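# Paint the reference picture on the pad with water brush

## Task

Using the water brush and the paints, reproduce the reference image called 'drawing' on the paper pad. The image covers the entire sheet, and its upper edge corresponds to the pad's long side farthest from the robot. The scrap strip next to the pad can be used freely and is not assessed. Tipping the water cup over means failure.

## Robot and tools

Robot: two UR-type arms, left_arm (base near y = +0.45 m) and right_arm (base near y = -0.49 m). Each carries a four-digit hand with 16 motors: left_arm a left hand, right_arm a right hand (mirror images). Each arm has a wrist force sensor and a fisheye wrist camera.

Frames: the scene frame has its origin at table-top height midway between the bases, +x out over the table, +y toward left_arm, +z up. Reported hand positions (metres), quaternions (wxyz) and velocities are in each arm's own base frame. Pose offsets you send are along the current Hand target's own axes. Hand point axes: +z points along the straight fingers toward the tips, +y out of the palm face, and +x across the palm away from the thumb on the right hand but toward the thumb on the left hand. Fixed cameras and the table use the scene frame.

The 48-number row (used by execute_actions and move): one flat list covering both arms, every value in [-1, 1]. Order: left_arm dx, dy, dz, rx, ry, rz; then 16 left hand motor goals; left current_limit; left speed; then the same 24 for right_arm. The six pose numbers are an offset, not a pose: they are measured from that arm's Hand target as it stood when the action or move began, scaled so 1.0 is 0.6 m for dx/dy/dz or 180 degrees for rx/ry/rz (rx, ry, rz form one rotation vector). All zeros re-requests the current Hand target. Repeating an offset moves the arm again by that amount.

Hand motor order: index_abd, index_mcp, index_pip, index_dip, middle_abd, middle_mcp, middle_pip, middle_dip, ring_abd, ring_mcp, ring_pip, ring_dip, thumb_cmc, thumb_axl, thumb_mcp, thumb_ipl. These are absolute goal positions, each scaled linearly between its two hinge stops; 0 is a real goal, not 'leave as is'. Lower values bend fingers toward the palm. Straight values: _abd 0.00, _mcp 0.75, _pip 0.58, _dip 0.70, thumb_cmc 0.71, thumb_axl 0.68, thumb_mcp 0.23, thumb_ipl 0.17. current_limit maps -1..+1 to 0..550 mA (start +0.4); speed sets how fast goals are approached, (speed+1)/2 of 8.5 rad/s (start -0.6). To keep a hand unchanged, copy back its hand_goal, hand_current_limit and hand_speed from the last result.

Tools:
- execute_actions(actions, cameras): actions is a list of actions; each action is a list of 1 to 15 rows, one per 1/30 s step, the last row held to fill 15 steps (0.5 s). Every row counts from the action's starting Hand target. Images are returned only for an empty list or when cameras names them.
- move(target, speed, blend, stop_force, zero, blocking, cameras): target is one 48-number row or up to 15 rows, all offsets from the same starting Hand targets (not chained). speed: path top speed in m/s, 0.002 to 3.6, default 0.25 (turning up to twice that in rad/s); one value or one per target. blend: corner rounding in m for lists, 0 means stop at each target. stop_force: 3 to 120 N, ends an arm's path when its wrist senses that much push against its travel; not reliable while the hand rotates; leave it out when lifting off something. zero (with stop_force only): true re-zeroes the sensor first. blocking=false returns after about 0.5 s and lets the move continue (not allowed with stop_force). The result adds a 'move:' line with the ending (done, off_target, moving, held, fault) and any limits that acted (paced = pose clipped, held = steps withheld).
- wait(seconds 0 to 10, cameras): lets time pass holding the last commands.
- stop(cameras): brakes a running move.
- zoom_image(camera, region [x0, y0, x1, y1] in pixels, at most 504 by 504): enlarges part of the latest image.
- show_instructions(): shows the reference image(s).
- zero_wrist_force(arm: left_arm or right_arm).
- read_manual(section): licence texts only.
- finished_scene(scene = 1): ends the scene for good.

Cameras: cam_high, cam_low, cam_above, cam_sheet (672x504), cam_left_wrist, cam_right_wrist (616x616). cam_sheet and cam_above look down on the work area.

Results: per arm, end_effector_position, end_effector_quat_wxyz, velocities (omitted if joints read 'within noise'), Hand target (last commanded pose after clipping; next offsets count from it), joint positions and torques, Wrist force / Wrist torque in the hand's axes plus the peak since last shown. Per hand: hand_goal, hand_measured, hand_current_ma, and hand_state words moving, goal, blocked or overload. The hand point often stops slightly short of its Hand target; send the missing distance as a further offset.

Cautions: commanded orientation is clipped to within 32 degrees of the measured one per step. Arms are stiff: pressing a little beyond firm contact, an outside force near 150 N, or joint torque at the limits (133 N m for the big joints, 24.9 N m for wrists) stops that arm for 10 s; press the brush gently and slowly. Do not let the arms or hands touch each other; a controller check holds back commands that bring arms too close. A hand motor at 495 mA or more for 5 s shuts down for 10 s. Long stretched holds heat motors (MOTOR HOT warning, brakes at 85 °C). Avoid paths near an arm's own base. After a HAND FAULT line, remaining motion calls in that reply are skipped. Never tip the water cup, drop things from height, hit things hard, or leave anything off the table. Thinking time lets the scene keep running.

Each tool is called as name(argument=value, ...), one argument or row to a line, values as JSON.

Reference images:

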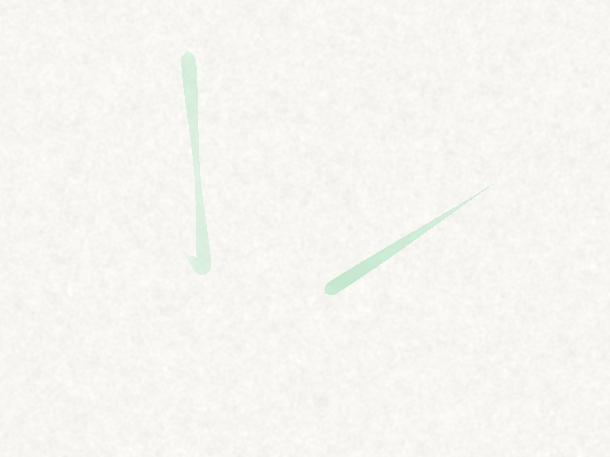

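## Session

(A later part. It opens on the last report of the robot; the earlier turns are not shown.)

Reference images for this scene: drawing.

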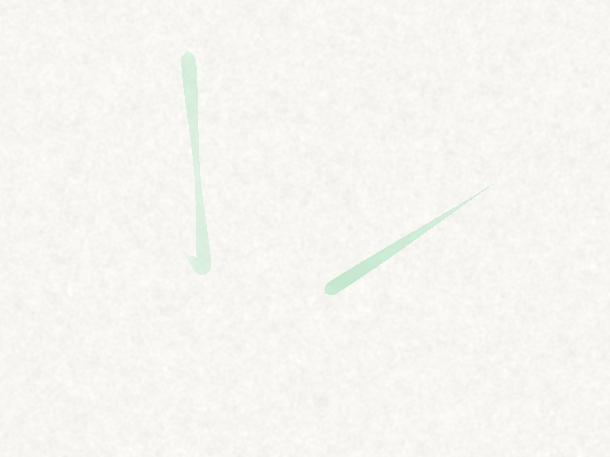

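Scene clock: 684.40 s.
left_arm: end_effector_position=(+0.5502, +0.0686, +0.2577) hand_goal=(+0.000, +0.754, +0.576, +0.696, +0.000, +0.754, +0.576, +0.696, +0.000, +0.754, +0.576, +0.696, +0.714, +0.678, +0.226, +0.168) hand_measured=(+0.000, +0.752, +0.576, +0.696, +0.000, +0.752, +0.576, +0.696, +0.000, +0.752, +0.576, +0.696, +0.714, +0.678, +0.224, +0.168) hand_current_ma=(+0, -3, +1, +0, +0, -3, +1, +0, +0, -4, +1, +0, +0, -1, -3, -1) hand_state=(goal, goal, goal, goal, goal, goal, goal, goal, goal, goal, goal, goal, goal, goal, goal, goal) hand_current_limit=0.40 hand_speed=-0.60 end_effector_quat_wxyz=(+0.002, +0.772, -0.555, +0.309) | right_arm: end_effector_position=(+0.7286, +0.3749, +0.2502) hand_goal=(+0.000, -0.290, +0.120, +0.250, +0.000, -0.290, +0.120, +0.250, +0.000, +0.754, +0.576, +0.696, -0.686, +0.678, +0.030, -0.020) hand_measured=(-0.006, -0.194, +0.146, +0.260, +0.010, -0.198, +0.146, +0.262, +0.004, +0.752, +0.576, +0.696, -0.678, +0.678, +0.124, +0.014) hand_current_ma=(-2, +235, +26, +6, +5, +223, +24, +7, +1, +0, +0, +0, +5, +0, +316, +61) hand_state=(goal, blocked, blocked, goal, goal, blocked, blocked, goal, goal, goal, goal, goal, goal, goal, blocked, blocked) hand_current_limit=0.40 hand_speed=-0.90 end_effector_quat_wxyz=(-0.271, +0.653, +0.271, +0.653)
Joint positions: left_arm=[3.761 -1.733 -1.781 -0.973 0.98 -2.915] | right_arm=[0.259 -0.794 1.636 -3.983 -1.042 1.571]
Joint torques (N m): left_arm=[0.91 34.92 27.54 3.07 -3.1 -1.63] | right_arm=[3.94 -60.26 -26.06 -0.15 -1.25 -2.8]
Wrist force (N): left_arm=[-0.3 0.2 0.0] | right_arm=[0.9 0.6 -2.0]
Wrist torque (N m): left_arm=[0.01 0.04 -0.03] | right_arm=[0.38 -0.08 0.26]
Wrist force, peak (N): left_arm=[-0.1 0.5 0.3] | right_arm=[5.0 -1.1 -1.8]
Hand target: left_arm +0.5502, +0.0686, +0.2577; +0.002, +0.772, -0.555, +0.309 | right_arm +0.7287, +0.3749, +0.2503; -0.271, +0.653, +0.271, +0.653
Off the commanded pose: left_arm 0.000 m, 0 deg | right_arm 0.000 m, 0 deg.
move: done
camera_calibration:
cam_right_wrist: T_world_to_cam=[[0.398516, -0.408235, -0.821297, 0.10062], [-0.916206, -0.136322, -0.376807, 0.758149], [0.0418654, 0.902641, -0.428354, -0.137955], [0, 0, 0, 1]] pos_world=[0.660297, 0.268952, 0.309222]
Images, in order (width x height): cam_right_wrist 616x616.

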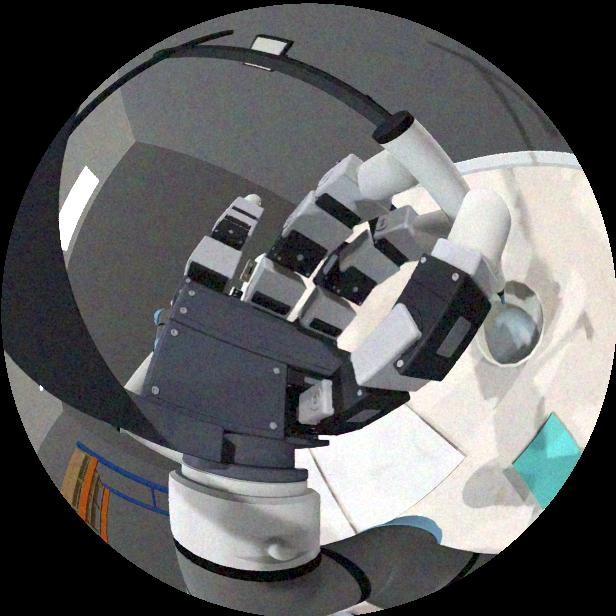

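move(
  target=[0,0,0,0,0,0,0,0.754,0.576,0.696,0,0.754,0.576,0.696,0,0.754,0.576,0.696,0.714,0.678,0.226,0.168,0.4,-0.6,-0.153,-0.1647,0.2648,0,-0.1111,0,0,-0.29,0.12,0.25,0,-0.29,0.12,0.25,0,0.754,0.576,0.696,-0.686,0.678,0.03,-0.02,0.4,-0.9],
  speed=0.2,
  cameras=["cam_right_wrist"],
)

zoom_image(
  camera="cam_right_wrist",
  region=[476, 270, 536, 330],
)

move(
  target=[
    [0,0,0,0,0,0,0,0.754,0.576,0.696,0,0.754,0.576,0.696,0,0.754,0.576,0.696,0.714,0.678,0.226,0.168,0.4,-0.6,-0.1157,0,0.0421,0,0,0,0,-0.29,0.12,0.25,0,-0.29,0.12,0.25,0,0.754,0.576,0.696,-0.686,0.678,0.03,-0.02,0.4,-0.9],
    [0,0,0,0,0,0,0,0.754,0.576,0.696,0,0.754,0.576,0.696,0,0.754,0.576,0.696,0.714,0.678,0.226,0.168,0.4,-0.6,-0.1157,0.005,0.0421,0,0,0,0,-0.29,0.12,0.25,0,-0.29,0.12,0.25,0,0.754,0.576,0.696,-0.686,0.678,0.03,-0.02,0.4,-0.9],
    [0,0,0,0,0,0,0,0.754,0.576,0.696,0,0.754,0.576,0.696,0,0.754,0.576,0.696,0.714,0.678,0.226,0.168,0.4,-0.6,-0.1157,-0.005,0.0421,0,0,0,0,-0.29,0.12,0.25,0,-0.29,0.12,0.25,0,0.754,0.576,0.696,-0.686,0.678,0.03,-0.02,0.4,-0.9],
    [0,0,0,0,0,0,0,0.754,0.576,0.696,0,0.754,0.576,0.696,0,0.754,0.576,0.696,0.714,0.678,0.226,0.168,0.4,-0.6,-0.1157,0.005,0.0421,0,0,0,0,-0.29,0.12,0.25,0,-0.29,0.12,0.25,0,0.754,0.576,0.696,-0.686,0.678,0.03,-0.02,0.4,-0.9],
    [0,0,0,0,0,0,0,0.754,0.576,0.696,0,0.754,0.576,0.696,0,0.754,0.576,0.696,0.714,0.678,0.226,0.168,0.4,-0.6,-0.1157,0.0,0.0421,0,0,0,0,-0.29,0.12,0.25,0,-0.29,0.12,0.25,0,0.754,0.576,0.696,-0.686,0.678,0.03,-0.02,0.4,-0.9],
  ],
  speed=0.05,
  cameras=["cam_right_wrist"],
)

zoom_image(
  camera="cam_right_wrist",
  region=[476, 270, 536, 330],
)

move(
  target=[0,0,0,0,0,0,0,0.754,0.576,0.696,0,0.754,0.576,0.696,0,0.754,0.576,0.696,0.714,0.678,0.226,0.168,0.4,-0.6,0.0548,0,-0.02,0,0,0,0,-0.29,0.12,0.25,0,-0.29,0.12,0.25,0,0.754,0.576,0.696,-0.686,0.678,0.03,-0.02,0.4,-0.9],
  speed=0.05,
  cameras=["cam_right_wrist"],
)

zoom_image(
  camera="cam_right_wrist",
  region=[476, 270, 536, 330],
)

Scene clock: 701.43 s.
left_arm: end_effector_position=(+0.5502, +0.0686, +0.2577) hand_goal=(+0.000, +0.754, +0.576, +0.696, +0.000, +0.754, +0.576, +0.696, +0.000, +0.754, +0.576, +0.696, +0.714, +0.678, +0.226, +0.168) hand_measured=(+0.000, +0.752, +0.576, +0.696, +0.000, +0.752, +0.576, +0.696, +0.000, +0.752, +0.576, +0.696, +0.714, +0.678, +0.224, +0.168) hand_current_ma=(+0, -3, +1, +0, +0, -3, +1, +0, +0, -4, +1, +0, +0, -1, -3, -1) hand_state=(goal, goal, goal, goal, goal, goal, goal, goal, goal, goal, goal, goal, goal, goal, goal, goal) hand_current_limit=0.40 hand_speed=-0.60 end_effector_quat_wxyz=(+0.002, +0.772, -0.555, +0.309) | right_arm: end_effector_position=(+0.7707, +0.5572, +0.1585) hand_goal=(+0.000, -0.290, +0.120, +0.250, +0.000, -0.290, +0.120, +0.250, +0.000, +0.754, +0.576, +0.696, -0.686, +0.678, +0.030, -0.020) hand_measured=(-0.006, -0.194, +0.146, +0.260, +0.010, -0.198, +0.146, +0.262, +0.004, +0.752, +0.576, +0.696, -0.678, +0.678, +0.124, +0.014) hand_current_ma=(-2, +235, +26, +6, +5, +223, +24, +7, +1, +0, +0, +0, +5, +0, +316, +61) hand_state=(goal, blocked, blocked, goal, goal, blocked, blocked, goal, goal, goal, goal, goal, goal, goal, blocked, blocked) hand_current_limit=0.40 hand_speed=-0.90 end_effector_quat_wxyz=(-0.220, +0.756, +0.314, +0.530)
Joint positions: left_arm=[3.761 -1.733 -1.781 -0.973 0.98 -2.915] | right_arm=[0.512 -0.552 1.149 -3.377 -1.312 1.474]
Joint torques (N m): left_arm=[0.59 35.36 28.44 3.07 -3.29 -1.41] | right_arm=[10.63 -45.24 -30.3 -1.19 -2.4 2.65]
Wrist force (N): left_arm=[-0.4 0.0 0.1] | right_arm=[0.5 0.5 -1.2]
Wrist torque (N m): left_arm=[-0.02 0.05 -0.03] | right_arm=[0.41 -0.10 0.40]
Wrist force, peak (N): left_arm=[-0.4 0.0 0.6] | right_arm=[1.6 1.8 -2.5]
Hand target: left_arm +0.5502, +0.0686, +0.2577; +0.002, +0.772, -0.555, +0.309 | right_arm +0.7707, +0.5572, +0.1585; -0.220, +0.756, +0.314, +0.530
Off the commanded pose: left_arm 0.000 m, 0 deg | right_arm 0.000 m, 0 deg.
move: done
camera_calibration:
cam_right_wrist: T_world_to_cam=[[0.200881, -0.607016, -0.768881, 0.337826], [-0.975483, -0.195966, -0.100148, 0.822104], [-0.0898831, 0.770149, -0.6315, -0.13589], [0, 0, 0, 1]] pos_world=[0.721872, 0.470826, 0.256266]
Images, in order (width x height): cam_right_wrist 616x616.

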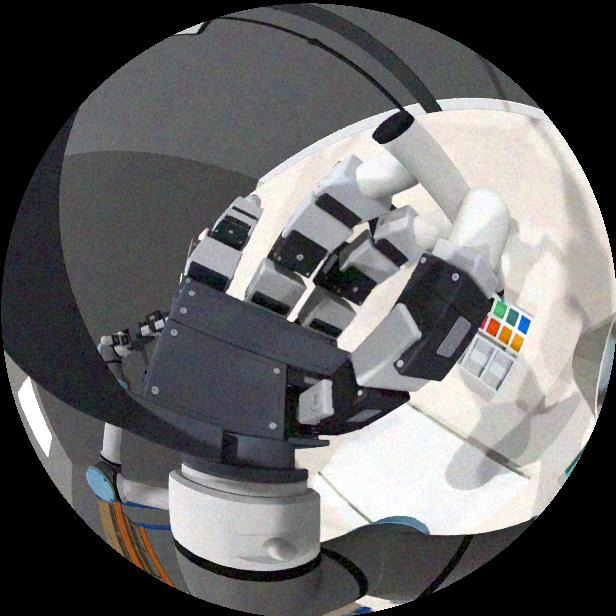

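Scaled by 8.400 from the camera's 616x616 image, which has a finer 880x880 frame.

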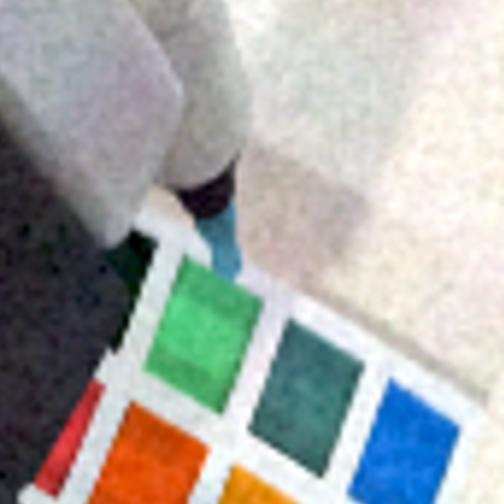

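Scene clock: 704.57 s.
left_arm: end_effector_position=(+0.5502, +0.0686, +0.2577) hand_goal=(+0.000, +0.754, +0.576, +0.696, +0.000, +0.754, +0.576, +0.696, +0.000, +0.754, +0.576, +0.696, +0.714, +0.678, +0.226, +0.168) hand_measured=(+0.000, +0.752, +0.576, +0.696, +0.000, +0.752, +0.576, +0.696, +0.000, +0.752, +0.576, +0.696, +0.714, +0.678, +0.224, +0.168) hand_current_ma=(+0, -3, +1, +0, +0, -3, +1, +0, +0, -4, +1, +0, +0, -1, -3, -1) hand_state=(goal, goal, goal, goal, goal, goal, goal, goal, goal, goal, goal, goal, goal, goal, goal, goal) hand_current_limit=0.40 hand_speed=-0.60 end_effector_quat_wxyz=(+0.002, +0.772, -0.555, +0.309) | right_arm: end_effector_position=(+0.7709, +0.5571, +0.0845) hand_goal=(+0.000, -0.290, +0.120, +0.250, +0.000, -0.290, +0.120, +0.250, +0.000, +0.754, +0.576, +0.696, -0.686, +0.678, +0.030, -0.020) hand_measured=(-0.006, -0.194, +0.146, +0.260, +0.010, -0.198, +0.146, +0.262, +0.004, +0.752, +0.576, +0.696, -0.678, +0.678, +0.124, +0.014) hand_current_ma=(-2, +235, +26, +6, +5, +223, +24, +7, +1, +0, +0, +0, +5, +0, +316, +61) hand_state=(goal, blocked, blocked, goal, goal, blocked, blocked, goal, goal, goal, goal, goal, goal, goal, blocked, blocked) hand_current_limit=0.40 hand_speed=-0.90 end_effector_quat_wxyz=(-0.220, +0.756, +0.314, +0.530)
Joint positions: left_arm=[3.761 -1.733 -1.781 -0.973 0.98 -2.915] | right_arm=[0.512 -0.437 1.132 -3.475 -1.312 1.474]
Joint torques (N m): left_arm=[-0.29 36.91 27.48 3.07 -3.54 -1.57] | right_arm=[10.32 -72.23 -9.5 -4.32 -2.5 2.67]
Wrist force (N): left_arm=[-0.3 -0.1 0.3] | right_arm=[0.7 0.2 -1.2]
Wrist torque (N m): left_arm=[-0.04 0.04 -0.03] | right_arm=[0.39 -0.11 0.28]
Wrist force, peak (N): left_arm=[-0.7 0.1 0.3] | right_arm=[1.1 0.7 -1.2]
Hand target: left_arm +0.5502, +0.0686, +0.2577; +0.002, +0.772, -0.555, +0.309 | right_arm +0.7707, +0.5572, +0.0847; -0.220, +0.756, +0.314, +0.530
Off the commanded pose: left_arm 0.000 m, 0 deg | right_arm 0.000 m, 0 deg.
move: done
camera_calibration:
cam_right_wrist: T_world_to_cam=[[0.200739, -0.607106, -0.768848, 0.28089], [-0.975513, -0.19588, -0.100025, 0.814817], [-0.0898766, 0.7701, -0.63156, -0.182559], [0, 0, 0, 1]] pos_world=[0.722071, 0.470726, 0.182166]
Images, in order (width x height): cam_right_wrist 616x616.

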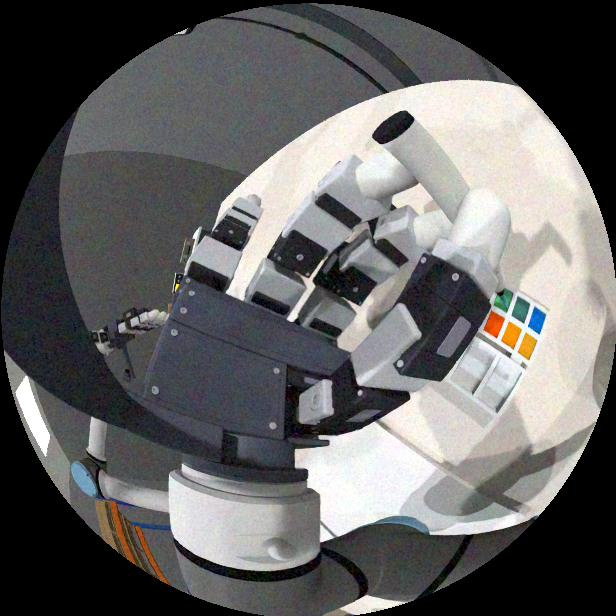

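Scaled by 8.400 from the camera's 616x616 image, which has a finer 880x880 frame.

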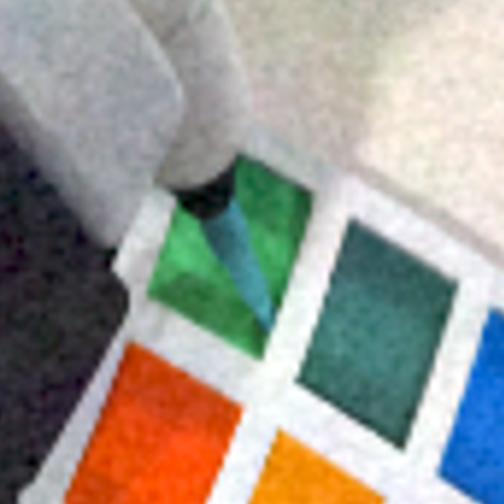

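Scene clock: 705.63 s.
left_arm: end_effector_position=(+0.5502, +0.0686, +0.2577) hand_goal=(+0.000, +0.754, +0.576, +0.696, +0.000, +0.754, +0.576, +0.696, +0.000, +0.754, +0.576, +0.696, +0.714, +0.678, +0.226, +0.168) hand_measured=(+0.000, +0.752, +0.576, +0.696, +0.000, +0.752, +0.576, +0.696, +0.000, +0.752, +0.576, +0.696, +0.714, +0.678, +0.224, +0.168) hand_current_ma=(+0, -3, +1, +0, +0, -3, +1, +0, +0, -4, +1, +0, +0, -1, -3, -1) hand_state=(goal, goal, goal, goal, goal, goal, goal, goal, goal, goal, goal, goal, goal, goal, goal, goal) hand_current_limit=0.40 hand_speed=-0.60 end_effector_quat_wxyz=(+0.002, +0.772, -0.555, +0.309) | right_arm: end_effector_position=(+0.7707, +0.5572, +0.1196) hand_goal=(+0.000, -0.290, +0.120, +0.250, +0.000, -0.290, +0.120, +0.250, +0.000, +0.754, +0.576, +0.696, -0.686, +0.678, +0.030, -0.020) hand_measured=(-0.006, -0.194, +0.146, +0.260, +0.010, -0.198, +0.146, +0.262, +0.004, +0.752, +0.576, +0.696, -0.678, +0.678, +0.124, +0.014) hand_current_ma=(-2, +235, +26, +6, +5, +223, +24, +7, +1, +0, +0, +0, +5, +0, +316, +61) hand_state=(goal, blocked, blocked, goal, goal, blocked, blocked, goal, goal, goal, goal, goal, goal, goal, blocked, blocked) hand_current_limit=0.40 hand_speed=-0.90 end_effector_quat_wxyz=(-0.220, +0.756, +0.314, +0.530)
Joint positions: left_arm=[3.761 -1.733 -1.781 -0.973 0.98 -2.915] | right_arm=[0.512 -0.493 1.144 -3.431 -1.312 1.474]
Joint torques (N m): left_arm=[-0.62 34.51 29.42 3.19 -3.09 -1.7] | right_arm=[8.36 -71.28 -9.43 -1.36 -1.85 2.17]
Wrist force (N): left_arm=[-0.3 -0.2 0.0] | right_arm=[0.8 0.3 -1.2]
Wrist torque (N m): left_arm=[-0.03 0.03 -0.03] | right_arm=[0.42 -0.13 0.29]
Wrist force, peak (N): left_arm=[-0.4 0.1 0.7] | right_arm=[1.5 0.3 -1.1]
Hand target: left_arm +0.5502, +0.0686, +0.2577; +0.002, +0.772, -0.555, +0.309 | right_arm +0.7707, +0.5572, +0.1197; -0.220, +0.756, +0.314, +0.530
Off the commanded pose: left_arm 0.000 m, 0 deg | right_arm 0.000 m, 0 deg.
move: done
camera_calibration:
cam_right_wrist: T_world_to_cam=[[0.200806, -0.607031, -0.768889, 0.307903], [-0.975499, -0.195919, -0.100089, 0.818174], [-0.0898829, 0.770149, -0.6315, -0.160518], [0, 0, 0, 1]] pos_world=[0.721871, 0.470826, 0.217266]
Images, in order (width x height): cam_right_wrist 616x616.

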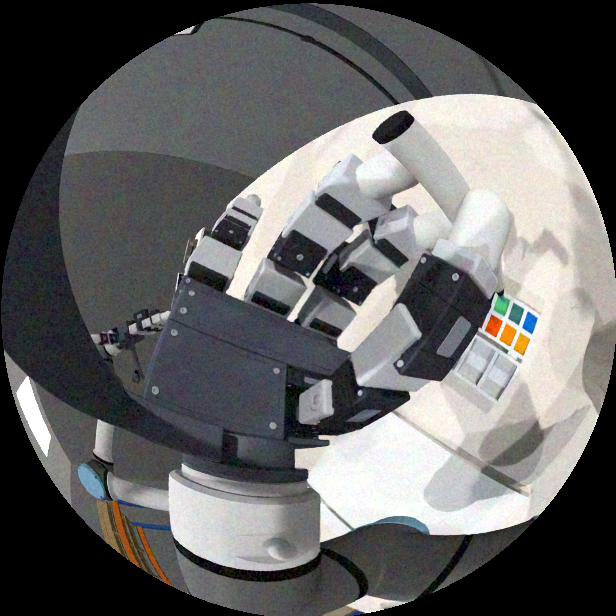

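Scaled by 8.400 from the camera's 616x616 image, which has a finer 880x880 frame.

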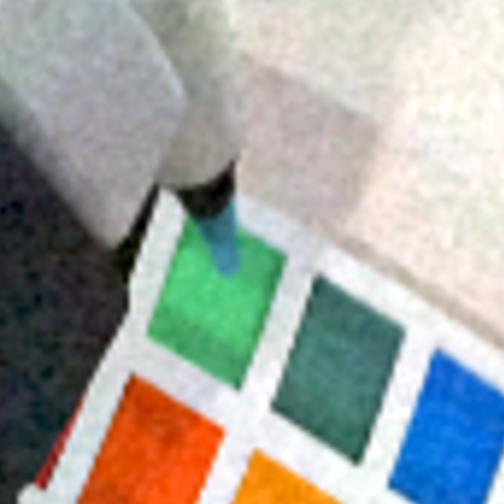

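move(
  target=[
    [0,0,0,0,0,0,0,0.754,0.576,0.696,0,0.754,0.576,0.696,0,0.754,0.576,0.696,0.714,0.678,0.226,0.168,0.4,-0.6,0.0627,0,-0.0228,0,0,0,0,-0.29,0.12,0.25,0,-0.29,0.12,0.25,0,0.754,0.576,0.696,-0.686,0.678,0.03,-0.02,0.4,-0.9],
    [0,0,0,0,0,0,0,0.754,0.576,0.696,0,0.754,0.576,0.696,0,0.754,0.576,0.696,0.714,0.678,0.226,0.168,0.4,-0.6,-0.14,-0.5825,-0.3375,0,0,0,0,-0.29,0.12,0.25,0,-0.29,0.12,0.25,0,0.754,0.576,0.696,-0.686,0.678,0.03,-0.02,0.4,-0.9],
  ],
  speed=0.25,
  blend=0.03,
  cameras=["cam_sheet"],
)

move(
  target=[
    [0,0,0,0,0,0,0,0.754,0.576,0.696,0,0.754,0.576,0.696,0,0.754,0.576,0.696,0.714,0.678,0.226,0.168,0.4,-0.6,-0.0392,0,0.01425,0,0,0,0,-0.29,0.12,0.25,0,-0.29,0.12,0.25,0,0.754,0.576,0.696,-0.686,0.678,0.03,-0.02,0.4,-0.9],
    [0,0,0,0,0,0,0,0.754,0.576,0.696,0,0.754,0.576,0.696,0,0.754,0.576,0.696,0.714,0.678,0.226,0.168,0.4,-0.6,-0.062,0.0498,-0.04855,0,0,0,0,-0.29,0.12,0.25,0,-0.29,0.12,0.25,0,0.754,0.576,0.696,-0.686,0.678,0.03,-0.02,0.4,-0.9],
    [0,0,0,0,0,0,0,0.754,0.576,0.696,0,0.754,0.576,0.696,0,0.754,0.576,0.696,0.714,0.678,0.226,0.168,0.4,-0.6,-0.015,0.0498,-0.0657,0,0,0,0,-0.29,0.12,0.25,0,-0.29,0.12,0.25,0,0.754,0.576,0.696,-0.686,0.678,0.03,-0.02,0.4,-0.9],
  ],
  speed=0.05,
  cameras=["cam_sheet","cam_right_wrist"],
)

zoom_image(
  camera="cam_right_wrist",
  region=[436, 230, 576, 370],
)

zoom_image(
  camera="cam_sheet",
  region=[200, 310, 340, 400],
)

Scene clock: 719.73 s.
left_arm: end_effector_position=(+0.5502, +0.0686, +0.2577) hand_goal=(+0.000, +0.754, +0.576, +0.696, +0.000, +0.754, +0.576, +0.696, +0.000, +0.754, +0.576, +0.696, +0.714, +0.678, +0.226, +0.168) hand_measured=(+0.000, +0.752, +0.576, +0.696, +0.000, +0.752, +0.576, +0.696, +0.000, +0.752, +0.576, +0.696, +0.714, +0.678, +0.224, +0.168) hand_current_ma=(+0, -3, +1, +0, +0, -3, +1, +0, +0, -4, +1, +0, +0, -1, -3, -1) hand_state=(goal, goal, goal, goal, goal, goal, goal, goal, goal, goal, goal, goal, goal, goal, goal, goal) hand_current_limit=0.40 hand_speed=-0.60 end_effector_quat_wxyz=(+0.002, +0.772, -0.555, +0.309) | right_arm: end_effector_position=(+0.3686, +0.6485, +0.1099) hand_goal=(+0.000, -0.290, +0.120, +0.250, +0.000, -0.290, +0.120, +0.250, +0.000, +0.754, +0.576, +0.696, -0.686, +0.678, +0.030, -0.020) hand_measured=(-0.006, -0.194, +0.146, +0.260, +0.012, -0.198, +0.146, +0.262, +0.004, +0.752, +0.576, +0.696, -0.676, +0.678, +0.124, +0.014) hand_current_ma=(-2, +235, +26, +6, +5, +223, +24, +7, +1, +0, +0, +0, +5, +0, +316, +61) hand_state=(goal, blocked, blocked, goal, goal, blocked, blocked, goal, goal, goal, goal, goal, goal, goal, blocked, blocked) hand_current_limit=0.40 hand_speed=-0.90 end_effector_quat_wxyz=(-0.220, +0.756, +0.314, +0.530)
Joint positions: left_arm=[3.761 -1.733 -1.781 -0.973 0.98 -2.915] | right_arm=[1.06 -0.725 1.715 -3.771 -1.826 1.666]
Joint torques (N m): left_arm=[0.05 35.08 29.07 3.21 -3.09 -1.83] | right_arm=[11.42 -34.96 -4.87 -4.16 -2.83 2.65]
Wrist force (N): left_arm=[0.2 0.3 0.1] | right_arm=[0.6 1.1 -1.4]
Wrist torque (N m): left_arm=[0.02 -0.03 0.01] | right_arm=[0.54 -0.11 0.26]
Wrist force, peak (N): left_arm=[-0.5 0.4 0.3] | right_arm=[2.4 1.4 -0.8]
Hand target: left_arm +0.5502, +0.0686, +0.2577; +0.002, +0.772, -0.555, +0.309 | right_arm +0.3685, +0.6485, +0.1099; -0.220, +0.756, +0.314, +0.530
Off the commanded pose: left_arm 0.000 m, 0 deg | right_arm 0.000 m, 0 deg.
move: done; blend cut to 0.02 m at target 1
Images, in order (width x height): cam_sheet 672x504.

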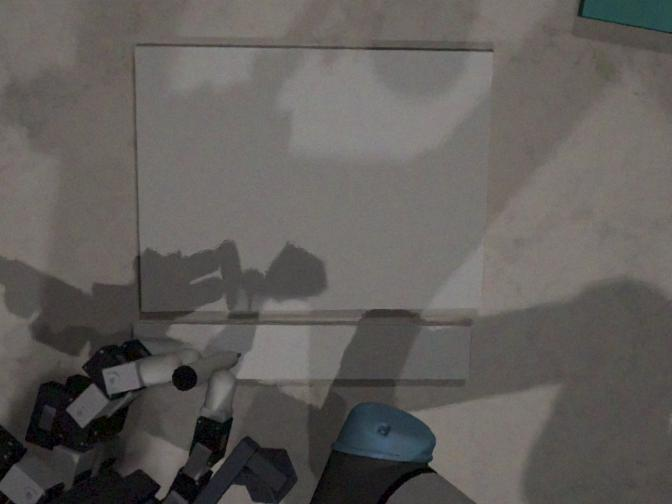

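Scene clock: 722.77 s.
left_arm: end_effector_position=(+0.5502, +0.0686, +0.2577) hand_goal=(+0.000, +0.754, +0.576, +0.696, +0.000, +0.754, +0.576, +0.696, +0.000, +0.754, +0.576, +0.696, +0.714, +0.678, +0.226, +0.168) hand_measured=(+0.000, +0.752, +0.576, +0.696, +0.000, +0.752, +0.576, +0.696, +0.000, +0.752, +0.576, +0.696, +0.714, +0.678, +0.224, +0.168) hand_current_ma=(+0, -3, +1, +0, +0, -3, +1, +0, +0, -4, +1, +0, +0, -1, -3, -1) hand_state=(goal, goal, goal, goal, goal, goal, goal, goal, goal, goal, goal, goal, goal, goal, goal, goal) hand_current_limit=0.40 hand_speed=-0.60 end_effector_quat_wxyz=(+0.002, +0.772, -0.555, +0.309) | right_arm: end_effector_position=(+0.3614, +0.5990, +0.1149) hand_goal=(+0.000, -0.290, +0.120, +0.250, +0.000, -0.290, +0.120, +0.250, +0.000, +0.754, +0.576, +0.696, -0.686, +0.678, +0.030, -0.020) hand_measured=(-0.006, -0.194, +0.146, +0.260, +0.012, -0.198, +0.146, +0.262, +0.004, +0.752, +0.576, +0.696, -0.676, +0.678, +0.124, +0.014) hand_current_ma=(-2, +235, +26, +6, +5, +223, +24, +7, +1, +0, +0, +0, +5, +0, +316, +61) hand_state=(goal, blocked, blocked, goal, goal, blocked, blocked, goal, goal, goal, goal, goal, goal, goal, blocked, blocked) hand_current_limit=0.40 hand_speed=-0.90 end_effector_quat_wxyz=(-0.220, +0.756, +0.314, +0.530)
Joint positions: left_arm=[3.761 -1.733 -1.781 -0.973 0.98 -2.915] | right_arm=[1.026 -0.798 1.875 -3.861 -1.794 1.653]
Joint torques (N m): left_arm=[-1.2 36.42 28.33 3.22 -3.36 -1.77] | right_arm=[-10.44 -55.36 -3.17 -1.08 2.44 -1.5]
Wrist force (N): left_arm=[-0.4 0.1 0.1] | right_arm=[0.4 0.9 -1.5]
Wrist torque (N m): left_arm=[0.00 0.05 -0.04] | right_arm=[0.52 -0.10 0.48]
Wrist force, peak (N): left_arm=[-0.5 0.1 0.5] | right_arm=[1.0 0.6 -1.8]
Hand target: left_arm +0.5502, +0.0686, +0.2577; +0.002, +0.772, -0.555, +0.309 | right_arm +0.3614, +0.5990, +0.1149; -0.220, +0.756, +0.314, +0.530
Off the commanded pose: left_arm 0.000 m, 0 deg | right_arm 0.000 m, 0 deg.
move: done
camera_calibration:
cam_right_wrist: T_world_to_cam=[[0.200948, -0.607063, -0.768827, 0.411832], [-0.97547, -0.19601, -0.100189, 0.426584], [-0.0898771, 0.770101, -0.631559, -0.232441], [0, 0, 0, 1]] pos_world=[0.312472, 0.512626, 0.212566]
Images, in order (width x height): cam_sheet 672x504, cam_right_wrist 616x616.

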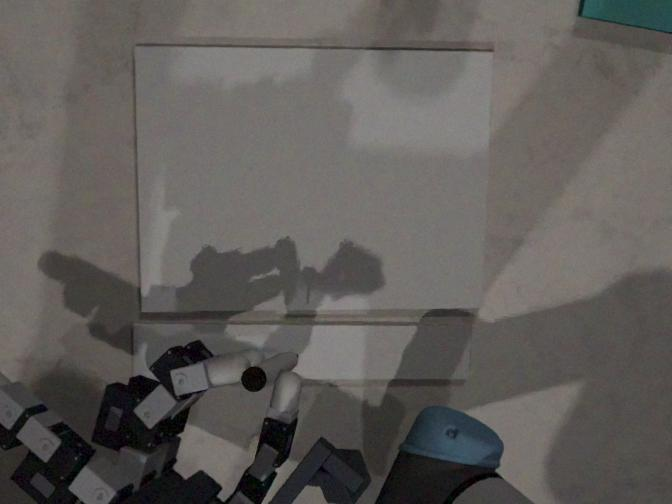

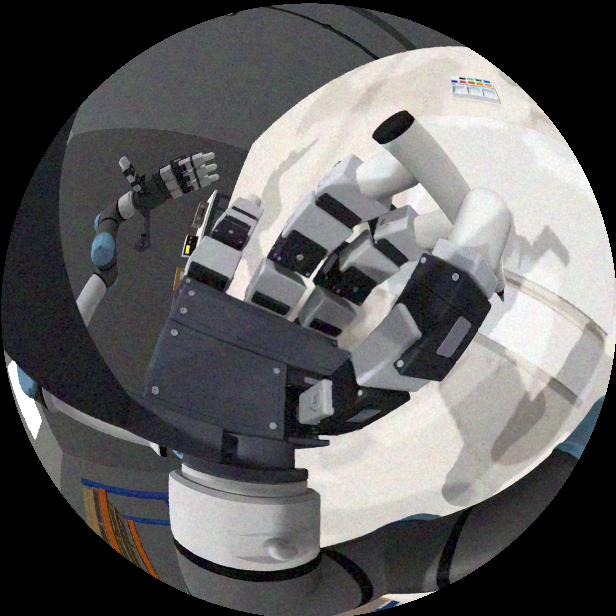

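Scaled by 3.600 from the camera's 616x616 image, which has a finer 880x880 frame.

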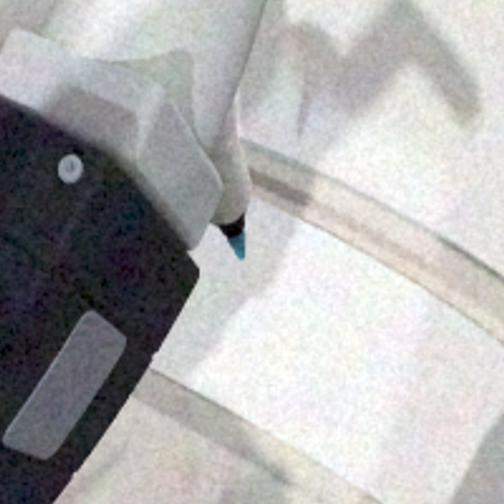

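Scaled by 3.600.

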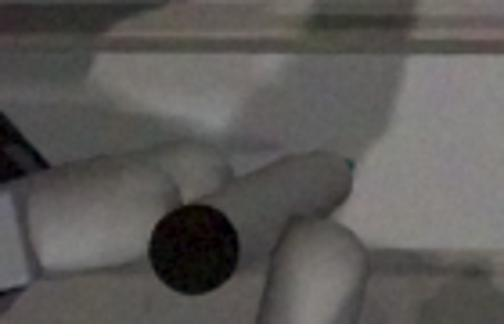

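move(
  target=[0,0,0,0,0,0,0,0.754,0.576,0.696,0,0.754,0.576,0.696,0,0.754,0.576,0.696,0.714,0.678,0.226,0.168,0.4,-0.6,0.0255,0.1532,-0.2225,0,0,0,0,-0.29,0.12,0.25,0,-0.29,0.12,0.25,0,0.754,0.576,0.696,-0.686,0.678,0.03,-0.02,0.4,-0.9],
  speed=0.2,
  cameras=["cam_sheet","cam_above","cam_right_wrist","cam_high"],
)

zoom_image(
  camera="cam_sheet",
  region=[200, 310, 340, 400],
)

zoom_image(
  camera="cam_above",
  region=[180, 360, 340, 480],
)

Scene clock: 729.33 s.
left_arm: end_effector_position=(+0.5502, +0.0686, +0.2577) hand_goal=(+0.000, +0.754, +0.576, +0.696, +0.000, +0.754, +0.576, +0.696, +0.000, +0.754, +0.576, +0.696, +0.714, +0.678, +0.226, +0.168) hand_measured=(+0.000, +0.752, +0.576, +0.696, +0.000, +0.752, +0.576, +0.696, +0.000, +0.752, +0.576, +0.696, +0.714, +0.678, +0.224, +0.168) hand_current_ma=(+0, -3, +1, +0, +0, -3, +1, +0, +0, -4, +1, +0, +0, -1, -3, -1) hand_state=(goal, goal, goal, goal, goal, goal, goal, goal, goal, goal, goal, goal, goal, goal, goal, goal) hand_current_limit=0.40 hand_speed=-0.60 end_effector_quat_wxyz=(+0.002, +0.772, -0.555, +0.309) | right_arm: end_effector_position=(+0.3417, +0.4490, +0.1749) hand_goal=(+0.000, -0.290, +0.120, +0.250, +0.000, -0.290, +0.120, +0.250, +0.000, +0.754, +0.576, +0.696, -0.686, +0.678, +0.030, -0.020) hand_measured=(-0.006, -0.194, +0.146, +0.260, +0.012, -0.198, +0.146, +0.262, +0.004, +0.752, +0.576, +0.696, -0.676, +0.678, +0.124, +0.014) hand_current_ma=(-2, +235, +26, +6, +5, +223, +24, +7, +1, +0, +0, +0, +5, +0, +316, +61) hand_state=(goal, blocked, blocked, goal, goal, blocked, blocked, goal, goal, goal, goal, goal, goal, goal, blocked, blocked) hand_current_limit=0.40 hand_speed=-0.90 end_effector_quat_wxyz=(-0.220, +0.756, +0.314, +0.530)
Joint positions: left_arm=[3.761 -1.733 -1.781 -0.973 0.98 -2.915] | right_arm=[0.861 -1.124 2.318 -3.986 -1.64 1.596]
Joint torques (N m): left_arm=[0.97 37.04 27.75 3.14 -3.41 -1.8] | right_arm=[-11.31 -42.88 -0.54 -4.03 2.57 -3.28]
Wrist force (N): left_arm=[-0.2 0.1 0.1] | right_arm=[0.5 0.8 -0.8]
Wrist torque (N m): left_arm=[0.00 0.02 -0.03] | right_arm=[0.42 -0.10 0.45]
Wrist force, peak (N): left_arm=[-0.4 0.4 0.4] | right_arm=[0.5 1.6 -2.2]
Hand target: left_arm +0.5502, +0.0686, +0.2577; +0.002, +0.772, -0.555, +0.309 | right_arm +0.3417, +0.4490, +0.1749; -0.220, +0.756, +0.314, +0.530
Off the commanded pose: left_arm 0.000 m, 0 deg | right_arm 0.000 m, 0 deg.
move: done
camera_calibration:
cam_right_wrist: T_world_to_cam=[[0.200881, -0.607016, -0.768881, 0.370858], [-0.975483, -0.195966, -0.100148, 0.384051], [-0.0898831, 0.770149, -0.6315, -0.0808264], [0, 0, 0, 1]] pos_world=[0.292872, 0.362626, 0.272566]
Images, in order (width x height): cam_high 672x504, cam_above 672x504, cam_sheet 672x504, cam_right_wrist 616x616.

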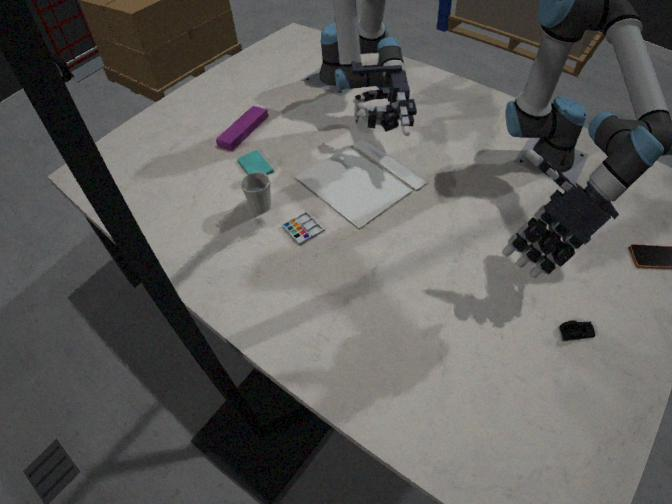

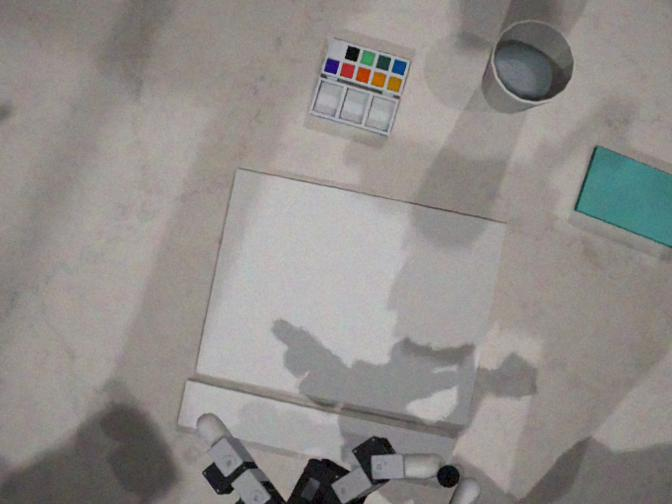

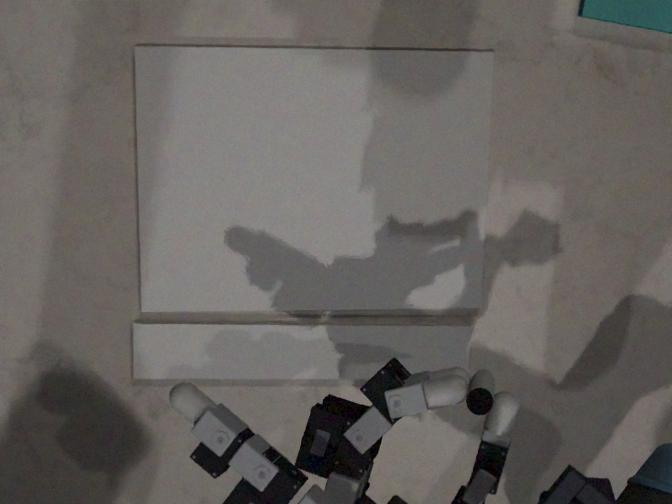

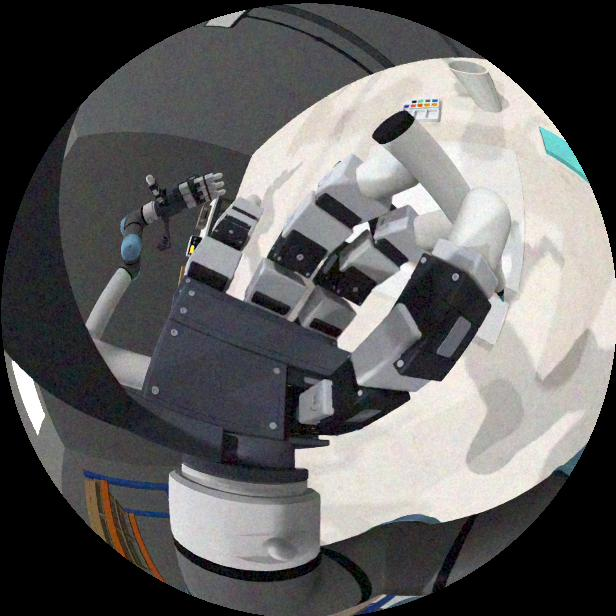

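Scaled by 3.600.

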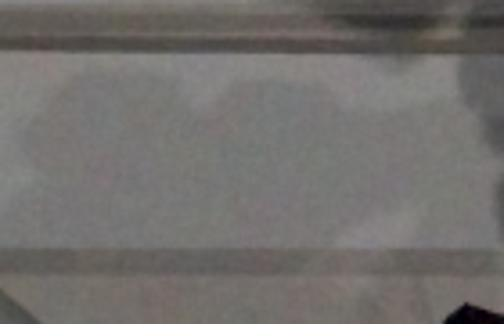

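Scaled by 3.150.

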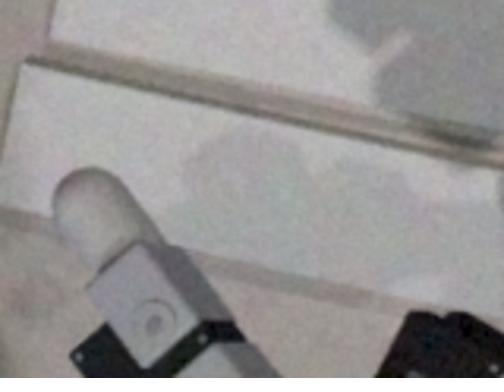

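move(
  target=[
    [0,0,0,0,0,0,0,0.754,0.576,0.696,0,0.754,0.576,0.696,0,0.754,0.576,0.696,0.714,0.678,0.226,0.168,0.4,-0.6,-0.0846,-0.1,0.1543,0,0,0,0,-0.29,0.12,0.25,0,-0.29,0.12,0.25,0,0.754,0.576,0.696,-0.686,0.678,0.03,-0.02,0.4,-0.9],
    [0,0,0,0,0,0,0,0.754,0.576,0.696,0,0.754,0.576,0.696,0,0.754,0.576,0.696,0.714,0.678,0.226,0.168,0.4,-0.6,-0.1247,-0.1,0.1689,0,0,0,0,-0.29,0.12,0.25,0,-0.29,0.12,0.25,0,0.754,0.576,0.696,-0.686,0.678,0.03,-0.02,0.4,-0.9],
  ],
  speed=0.1,
  cameras=["cam_sheet","cam_right_wrist"],
)

zoom_image(
  camera="cam_right_wrist",
  region=[476, 270, 536, 330],
)

zoom_image(
  camera="cam_sheet",
  region=[320, 310, 440, 400],
)

Scene clock: 739.97 s.
left_arm: end_effector_position=(+0.5502, +0.0686, +0.2577) hand_goal=(+0.000, +0.754, +0.576, +0.696, +0.000, +0.754, +0.576, +0.696, +0.000, +0.754, +0.576, +0.696, +0.714, +0.678, +0.226, +0.168) hand_measured=(+0.000, +0.752, +0.576, +0.696, +0.000, +0.752, +0.576, +0.696, +0.000, +0.752, +0.576, +0.696, +0.714, +0.678, +0.224, +0.168) hand_current_ma=(+0, -3, +1, +0, +0, -3, +1, +0, +0, -4, +1, +0, +0, -1, -3, -1) hand_state=(goal, goal, goal, goal, goal, goal, goal, goal, goal, goal, goal, goal, goal, goal, goal, goal) hand_current_limit=0.40 hand_speed=-0.60 end_effector_quat_wxyz=(+0.002, +0.772, -0.555, +0.309) | right_arm: end_effector_position=(+0.3483, +0.5406, +0.0700) hand_goal=(+0.000, -0.290, +0.120, +0.250, +0.000, -0.290, +0.120, +0.250, +0.000, +0.754, +0.576, +0.696, -0.686, +0.678, +0.030, -0.020) hand_measured=(-0.006, -0.196, +0.146, +0.260, -0.008, -0.198, +0.148, +0.262, +0.004, +0.752, +0.576, +0.696, -0.688, +0.678, +0.124, +0.014) hand_current_ma=(-2, +231, +26, +6, -3, +223, +27, +8, +1, +0, +0, +0, -1, +0, +316, +61) hand_state=(goal, blocked, blocked, goal, goal, blocked, blocked, goal, goal, goal, goal, goal, goal, goal, blocked, blocked) hand_current_limit=0.40 hand_speed=-0.90 end_effector_quat_wxyz=(-0.220, +0.756, +0.314, +0.530)
Joint positions: left_arm=[3.761 -1.733 -1.781 -0.973 0.98 -2.915] | right_arm=[0.984 -0.751 2.037 -4.072 -1.755 1.639]
Joint torques (N m): left_arm=[-0.21 35.64 28.09 3 -3.39 -1.44] | right_arm=[11.06 -25.92 -17.53 -3.58 -2.74 -2.66]
Wrist force (N): left_arm=[0.1 0.2 0.3] | right_arm=[4.0 0.9 -1.3]
Wrist torque (N m): left_arm=[-0.01 -0.01 0.00] | right_arm=[0.48 -0.30 0.16]
Wrist force, peak (N): left_arm=[0.4 0.4 0.6] | right_arm=[4.0 0.9 -1.3]
Hand target: left_arm +0.5502, +0.0686, +0.2577; +0.002, +0.772, -0.555, +0.309 | right_arm +0.3483, +0.5406, +0.0700; -0.220, +0.756, +0.314, +0.530
Off the commanded pose: left_arm 0.000 m, 0 deg | right_arm 0.000 m, 0 deg.
move: done
camera_calibration:
cam_right_wrist: T_world_to_cam=[[0.200793, -0.606925, -0.768976, 0.34448], [-0.975502, -0.195896, -0.100107, 0.3979], [-0.0898816, 0.770238, -0.631391, -0.217082], [0, 0, 0, 1]] pos_world=[0.299471, 0.454226, 0.167665]
Images, in order (width x height): cam_sheet 672x504, cam_right_wrist 616x616.

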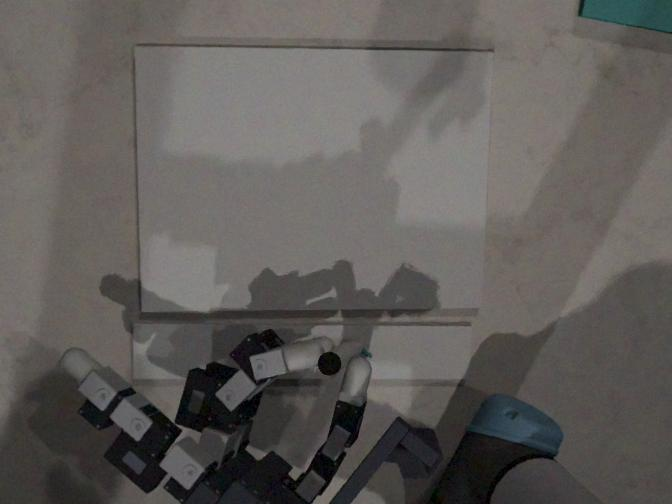

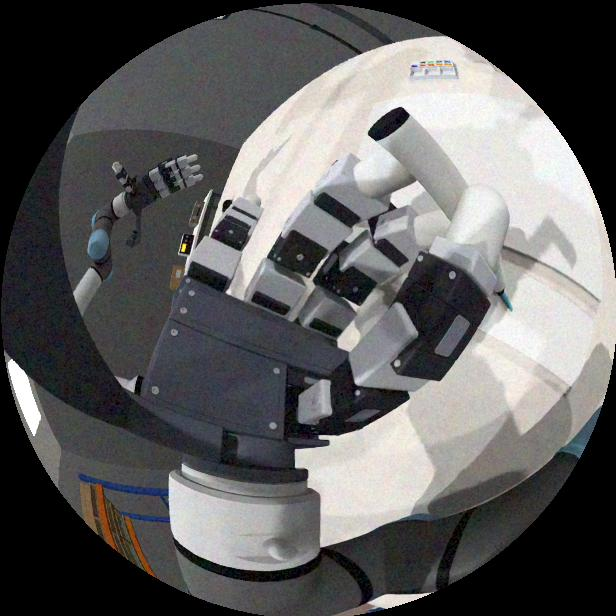

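Scaled by 8.400 from the camera's 616x616 image, which has a finer 880x880 frame.

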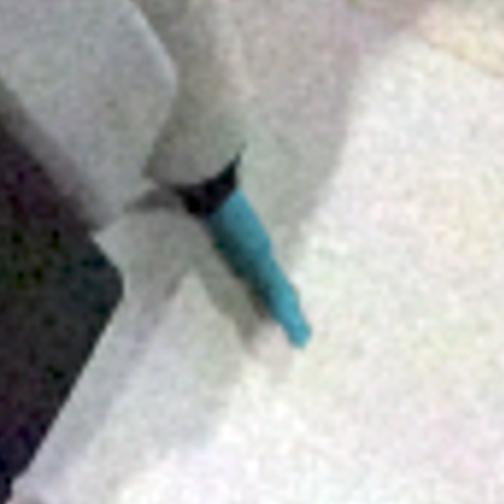

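Scaled by 4.200.

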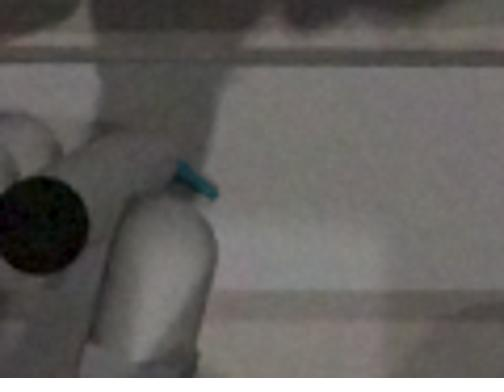

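move(
  target=[0,0,0,0,0,0,0,0.754,0.576,0.696,0,0.754,0.576,0.696,0,0.754,0.576,0.696,0.714,0.678,0.226,0.168,0.4,-0.6,0.0392,0,-0.01425,0,0,0,0,-0.29,0.12,0.25,0,-0.29,0.12,0.25,0,0.754,0.576,0.696,-0.686,0.678,0.03,-0.02,0.4,-0.9],
  speed=0.05,
  cameras=["cam_sheet","cam_right_wrist","cam_low"],
)

zoom_image(
  camera="cam_right_wrist",
  region=[476, 270, 536, 330],
)

zoom_image(
  camera="cam_low",
  region=[350, 200, 470, 300],
)

zoom_image(
  camera="cam_sheet",
  region=[320, 310, 440, 400],
)

Scene clock: 745.77 s.
left_arm: end_effector_position=(+0.5502, +0.0686, +0.2577) hand_goal=(+0.000, +0.754, +0.576, +0.696, +0.000, +0.754, +0.576, +0.696, +0.000, +0.754, +0.576, +0.696, +0.714, +0.678, +0.226, +0.168) hand_measured=(+0.000, +0.752, +0.576, +0.696, +0.000, +0.752, +0.576, +0.696, +0.000, +0.752, +0.576, +0.696, +0.714, +0.678, +0.224, +0.168) hand_current_ma=(+0, -3, +1, +0, +0, -3, +1, +0, +0, -4, +1, +0, +0, -1, -3, -1) hand_state=(goal, goal, goal, goal, goal, goal, goal, goal, goal, goal, goal, goal, goal, goal, goal, goal) hand_current_limit=0.40 hand_speed=-0.60 end_effector_quat_wxyz=(+0.002, +0.772, -0.555, +0.309) | right_arm: end_effector_position=(+0.3483, +0.5406, +0.0949) hand_goal=(+0.000, -0.290, +0.120, +0.250, +0.000, -0.290, +0.120, +0.250, +0.000, +0.754, +0.576, +0.696, -0.686, +0.678, +0.030, -0.020) hand_measured=(+0.004, -0.196, +0.146, +0.260, +0.002, -0.198, +0.148, +0.262, +0.004, +0.752, +0.576, +0.696, -0.682, +0.678, +0.124, +0.014) hand_current_ma=(+1, +231, +26, +6, +0, +223, +28, +8, +1, +0, +0, +0, +1, +0, +316, +61) hand_state=(goal, blocked, blocked, goal, goal, blocked, blocked, goal, goal, goal, goal, goal, goal, goal, blocked, blocked) hand_current_limit=0.40 hand_speed=-0.90 end_effector_quat_wxyz=(-0.220, +0.756, +0.314, +0.530)
Joint positions: left_arm=[3.761 -1.733 -1.781 -0.973 0.98 -2.915] | right_arm=[0.984 -0.814 2.049 -4.022 -1.755 1.638]
Joint torques (N m): left_arm=[-0.65 34.82 27.91 3.01 -3.3 -1.73] | right_arm=[9.99 -52.26 -0.44 -0.82 -2.33 -1.35]
Wrist force (N): left_arm=[0.2 0.1 0.1] | right_arm=[0.4 0.9 -1.0]
Wrist torque (N m): left_arm=[0.00 -0.03 0.01] | right_arm=[0.44 -0.10 0.25]
Wrist force, peak (N): left_arm=[-0.7 -0.2 0.7] | right_arm=[4.1 1.0 -1.6]
Hand target: left_arm +0.5502, +0.0686, +0.2577; +0.002, +0.772, -0.555, +0.309 | right_arm +0.3483, +0.5407, +0.0950; -0.220, +0.756, +0.314, +0.530
Off the commanded pose: left_arm 0.000 m, 0 deg | right_arm 0.000 m, 0 deg.
move: done
camera_calibration:
cam_right_wrist: T_world_to_cam=[[0.200948, -0.607063, -0.768827, 0.363615], [-0.97547, -0.19601, -0.100189, 0.400452], [-0.0898771, 0.770101, -0.631559, -0.201267], [0, 0, 0, 1]] pos_world=[0.299472, 0.454226, 0.192566]
Images, in order (width x height): cam_low 672x504, cam_sheet 672x504, cam_right_wrist 616x616.

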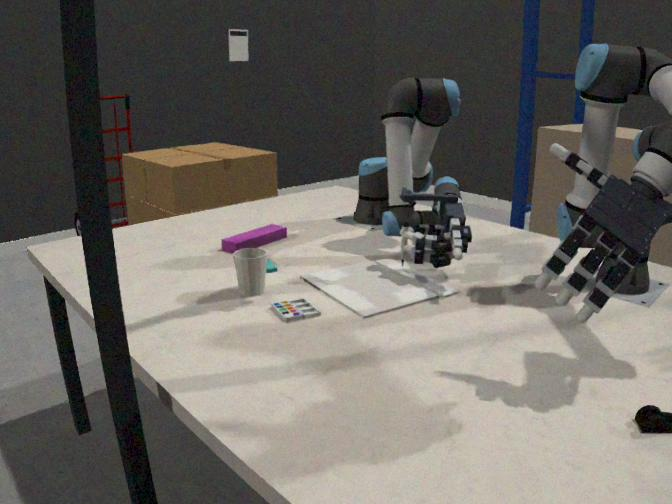

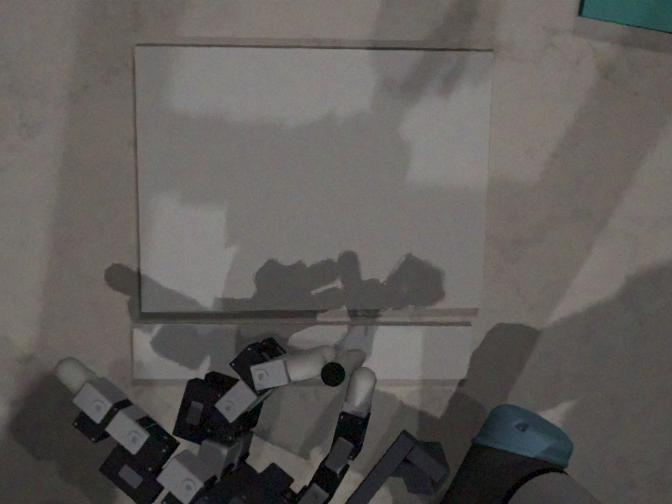

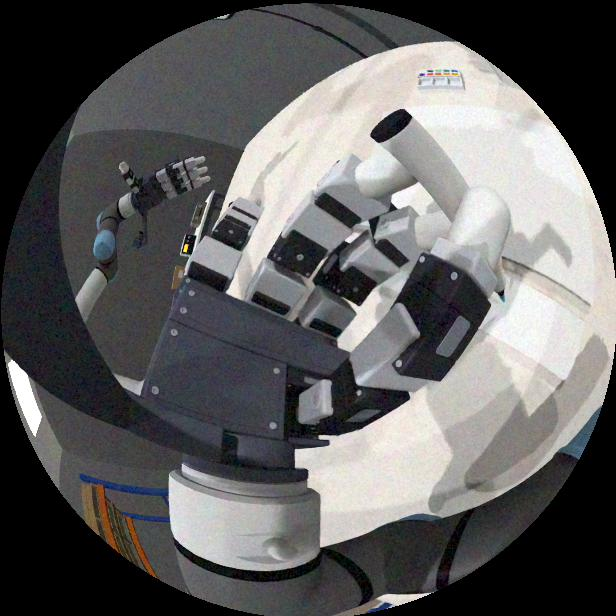

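Scaled by 8.400 from the camera's 616x616 image, which has a finer 880x880 frame.

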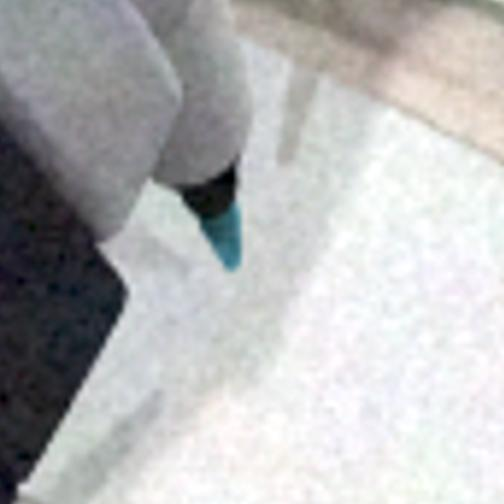

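Scaled by 4.200.

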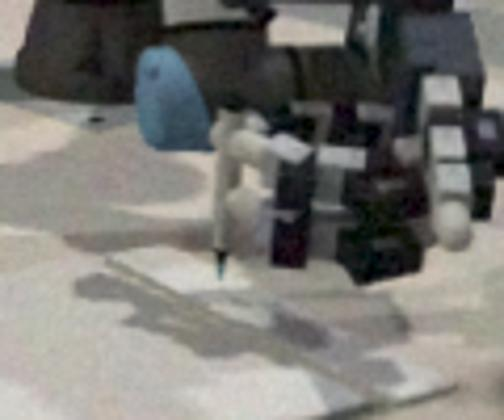

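Scaled by 4.200.

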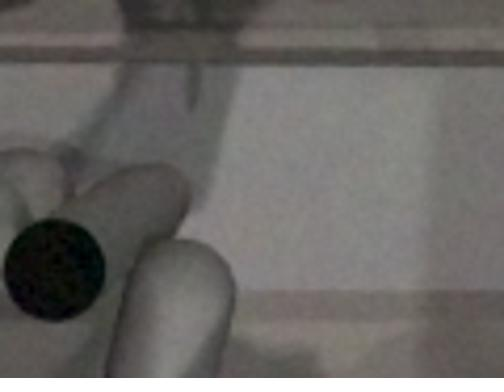

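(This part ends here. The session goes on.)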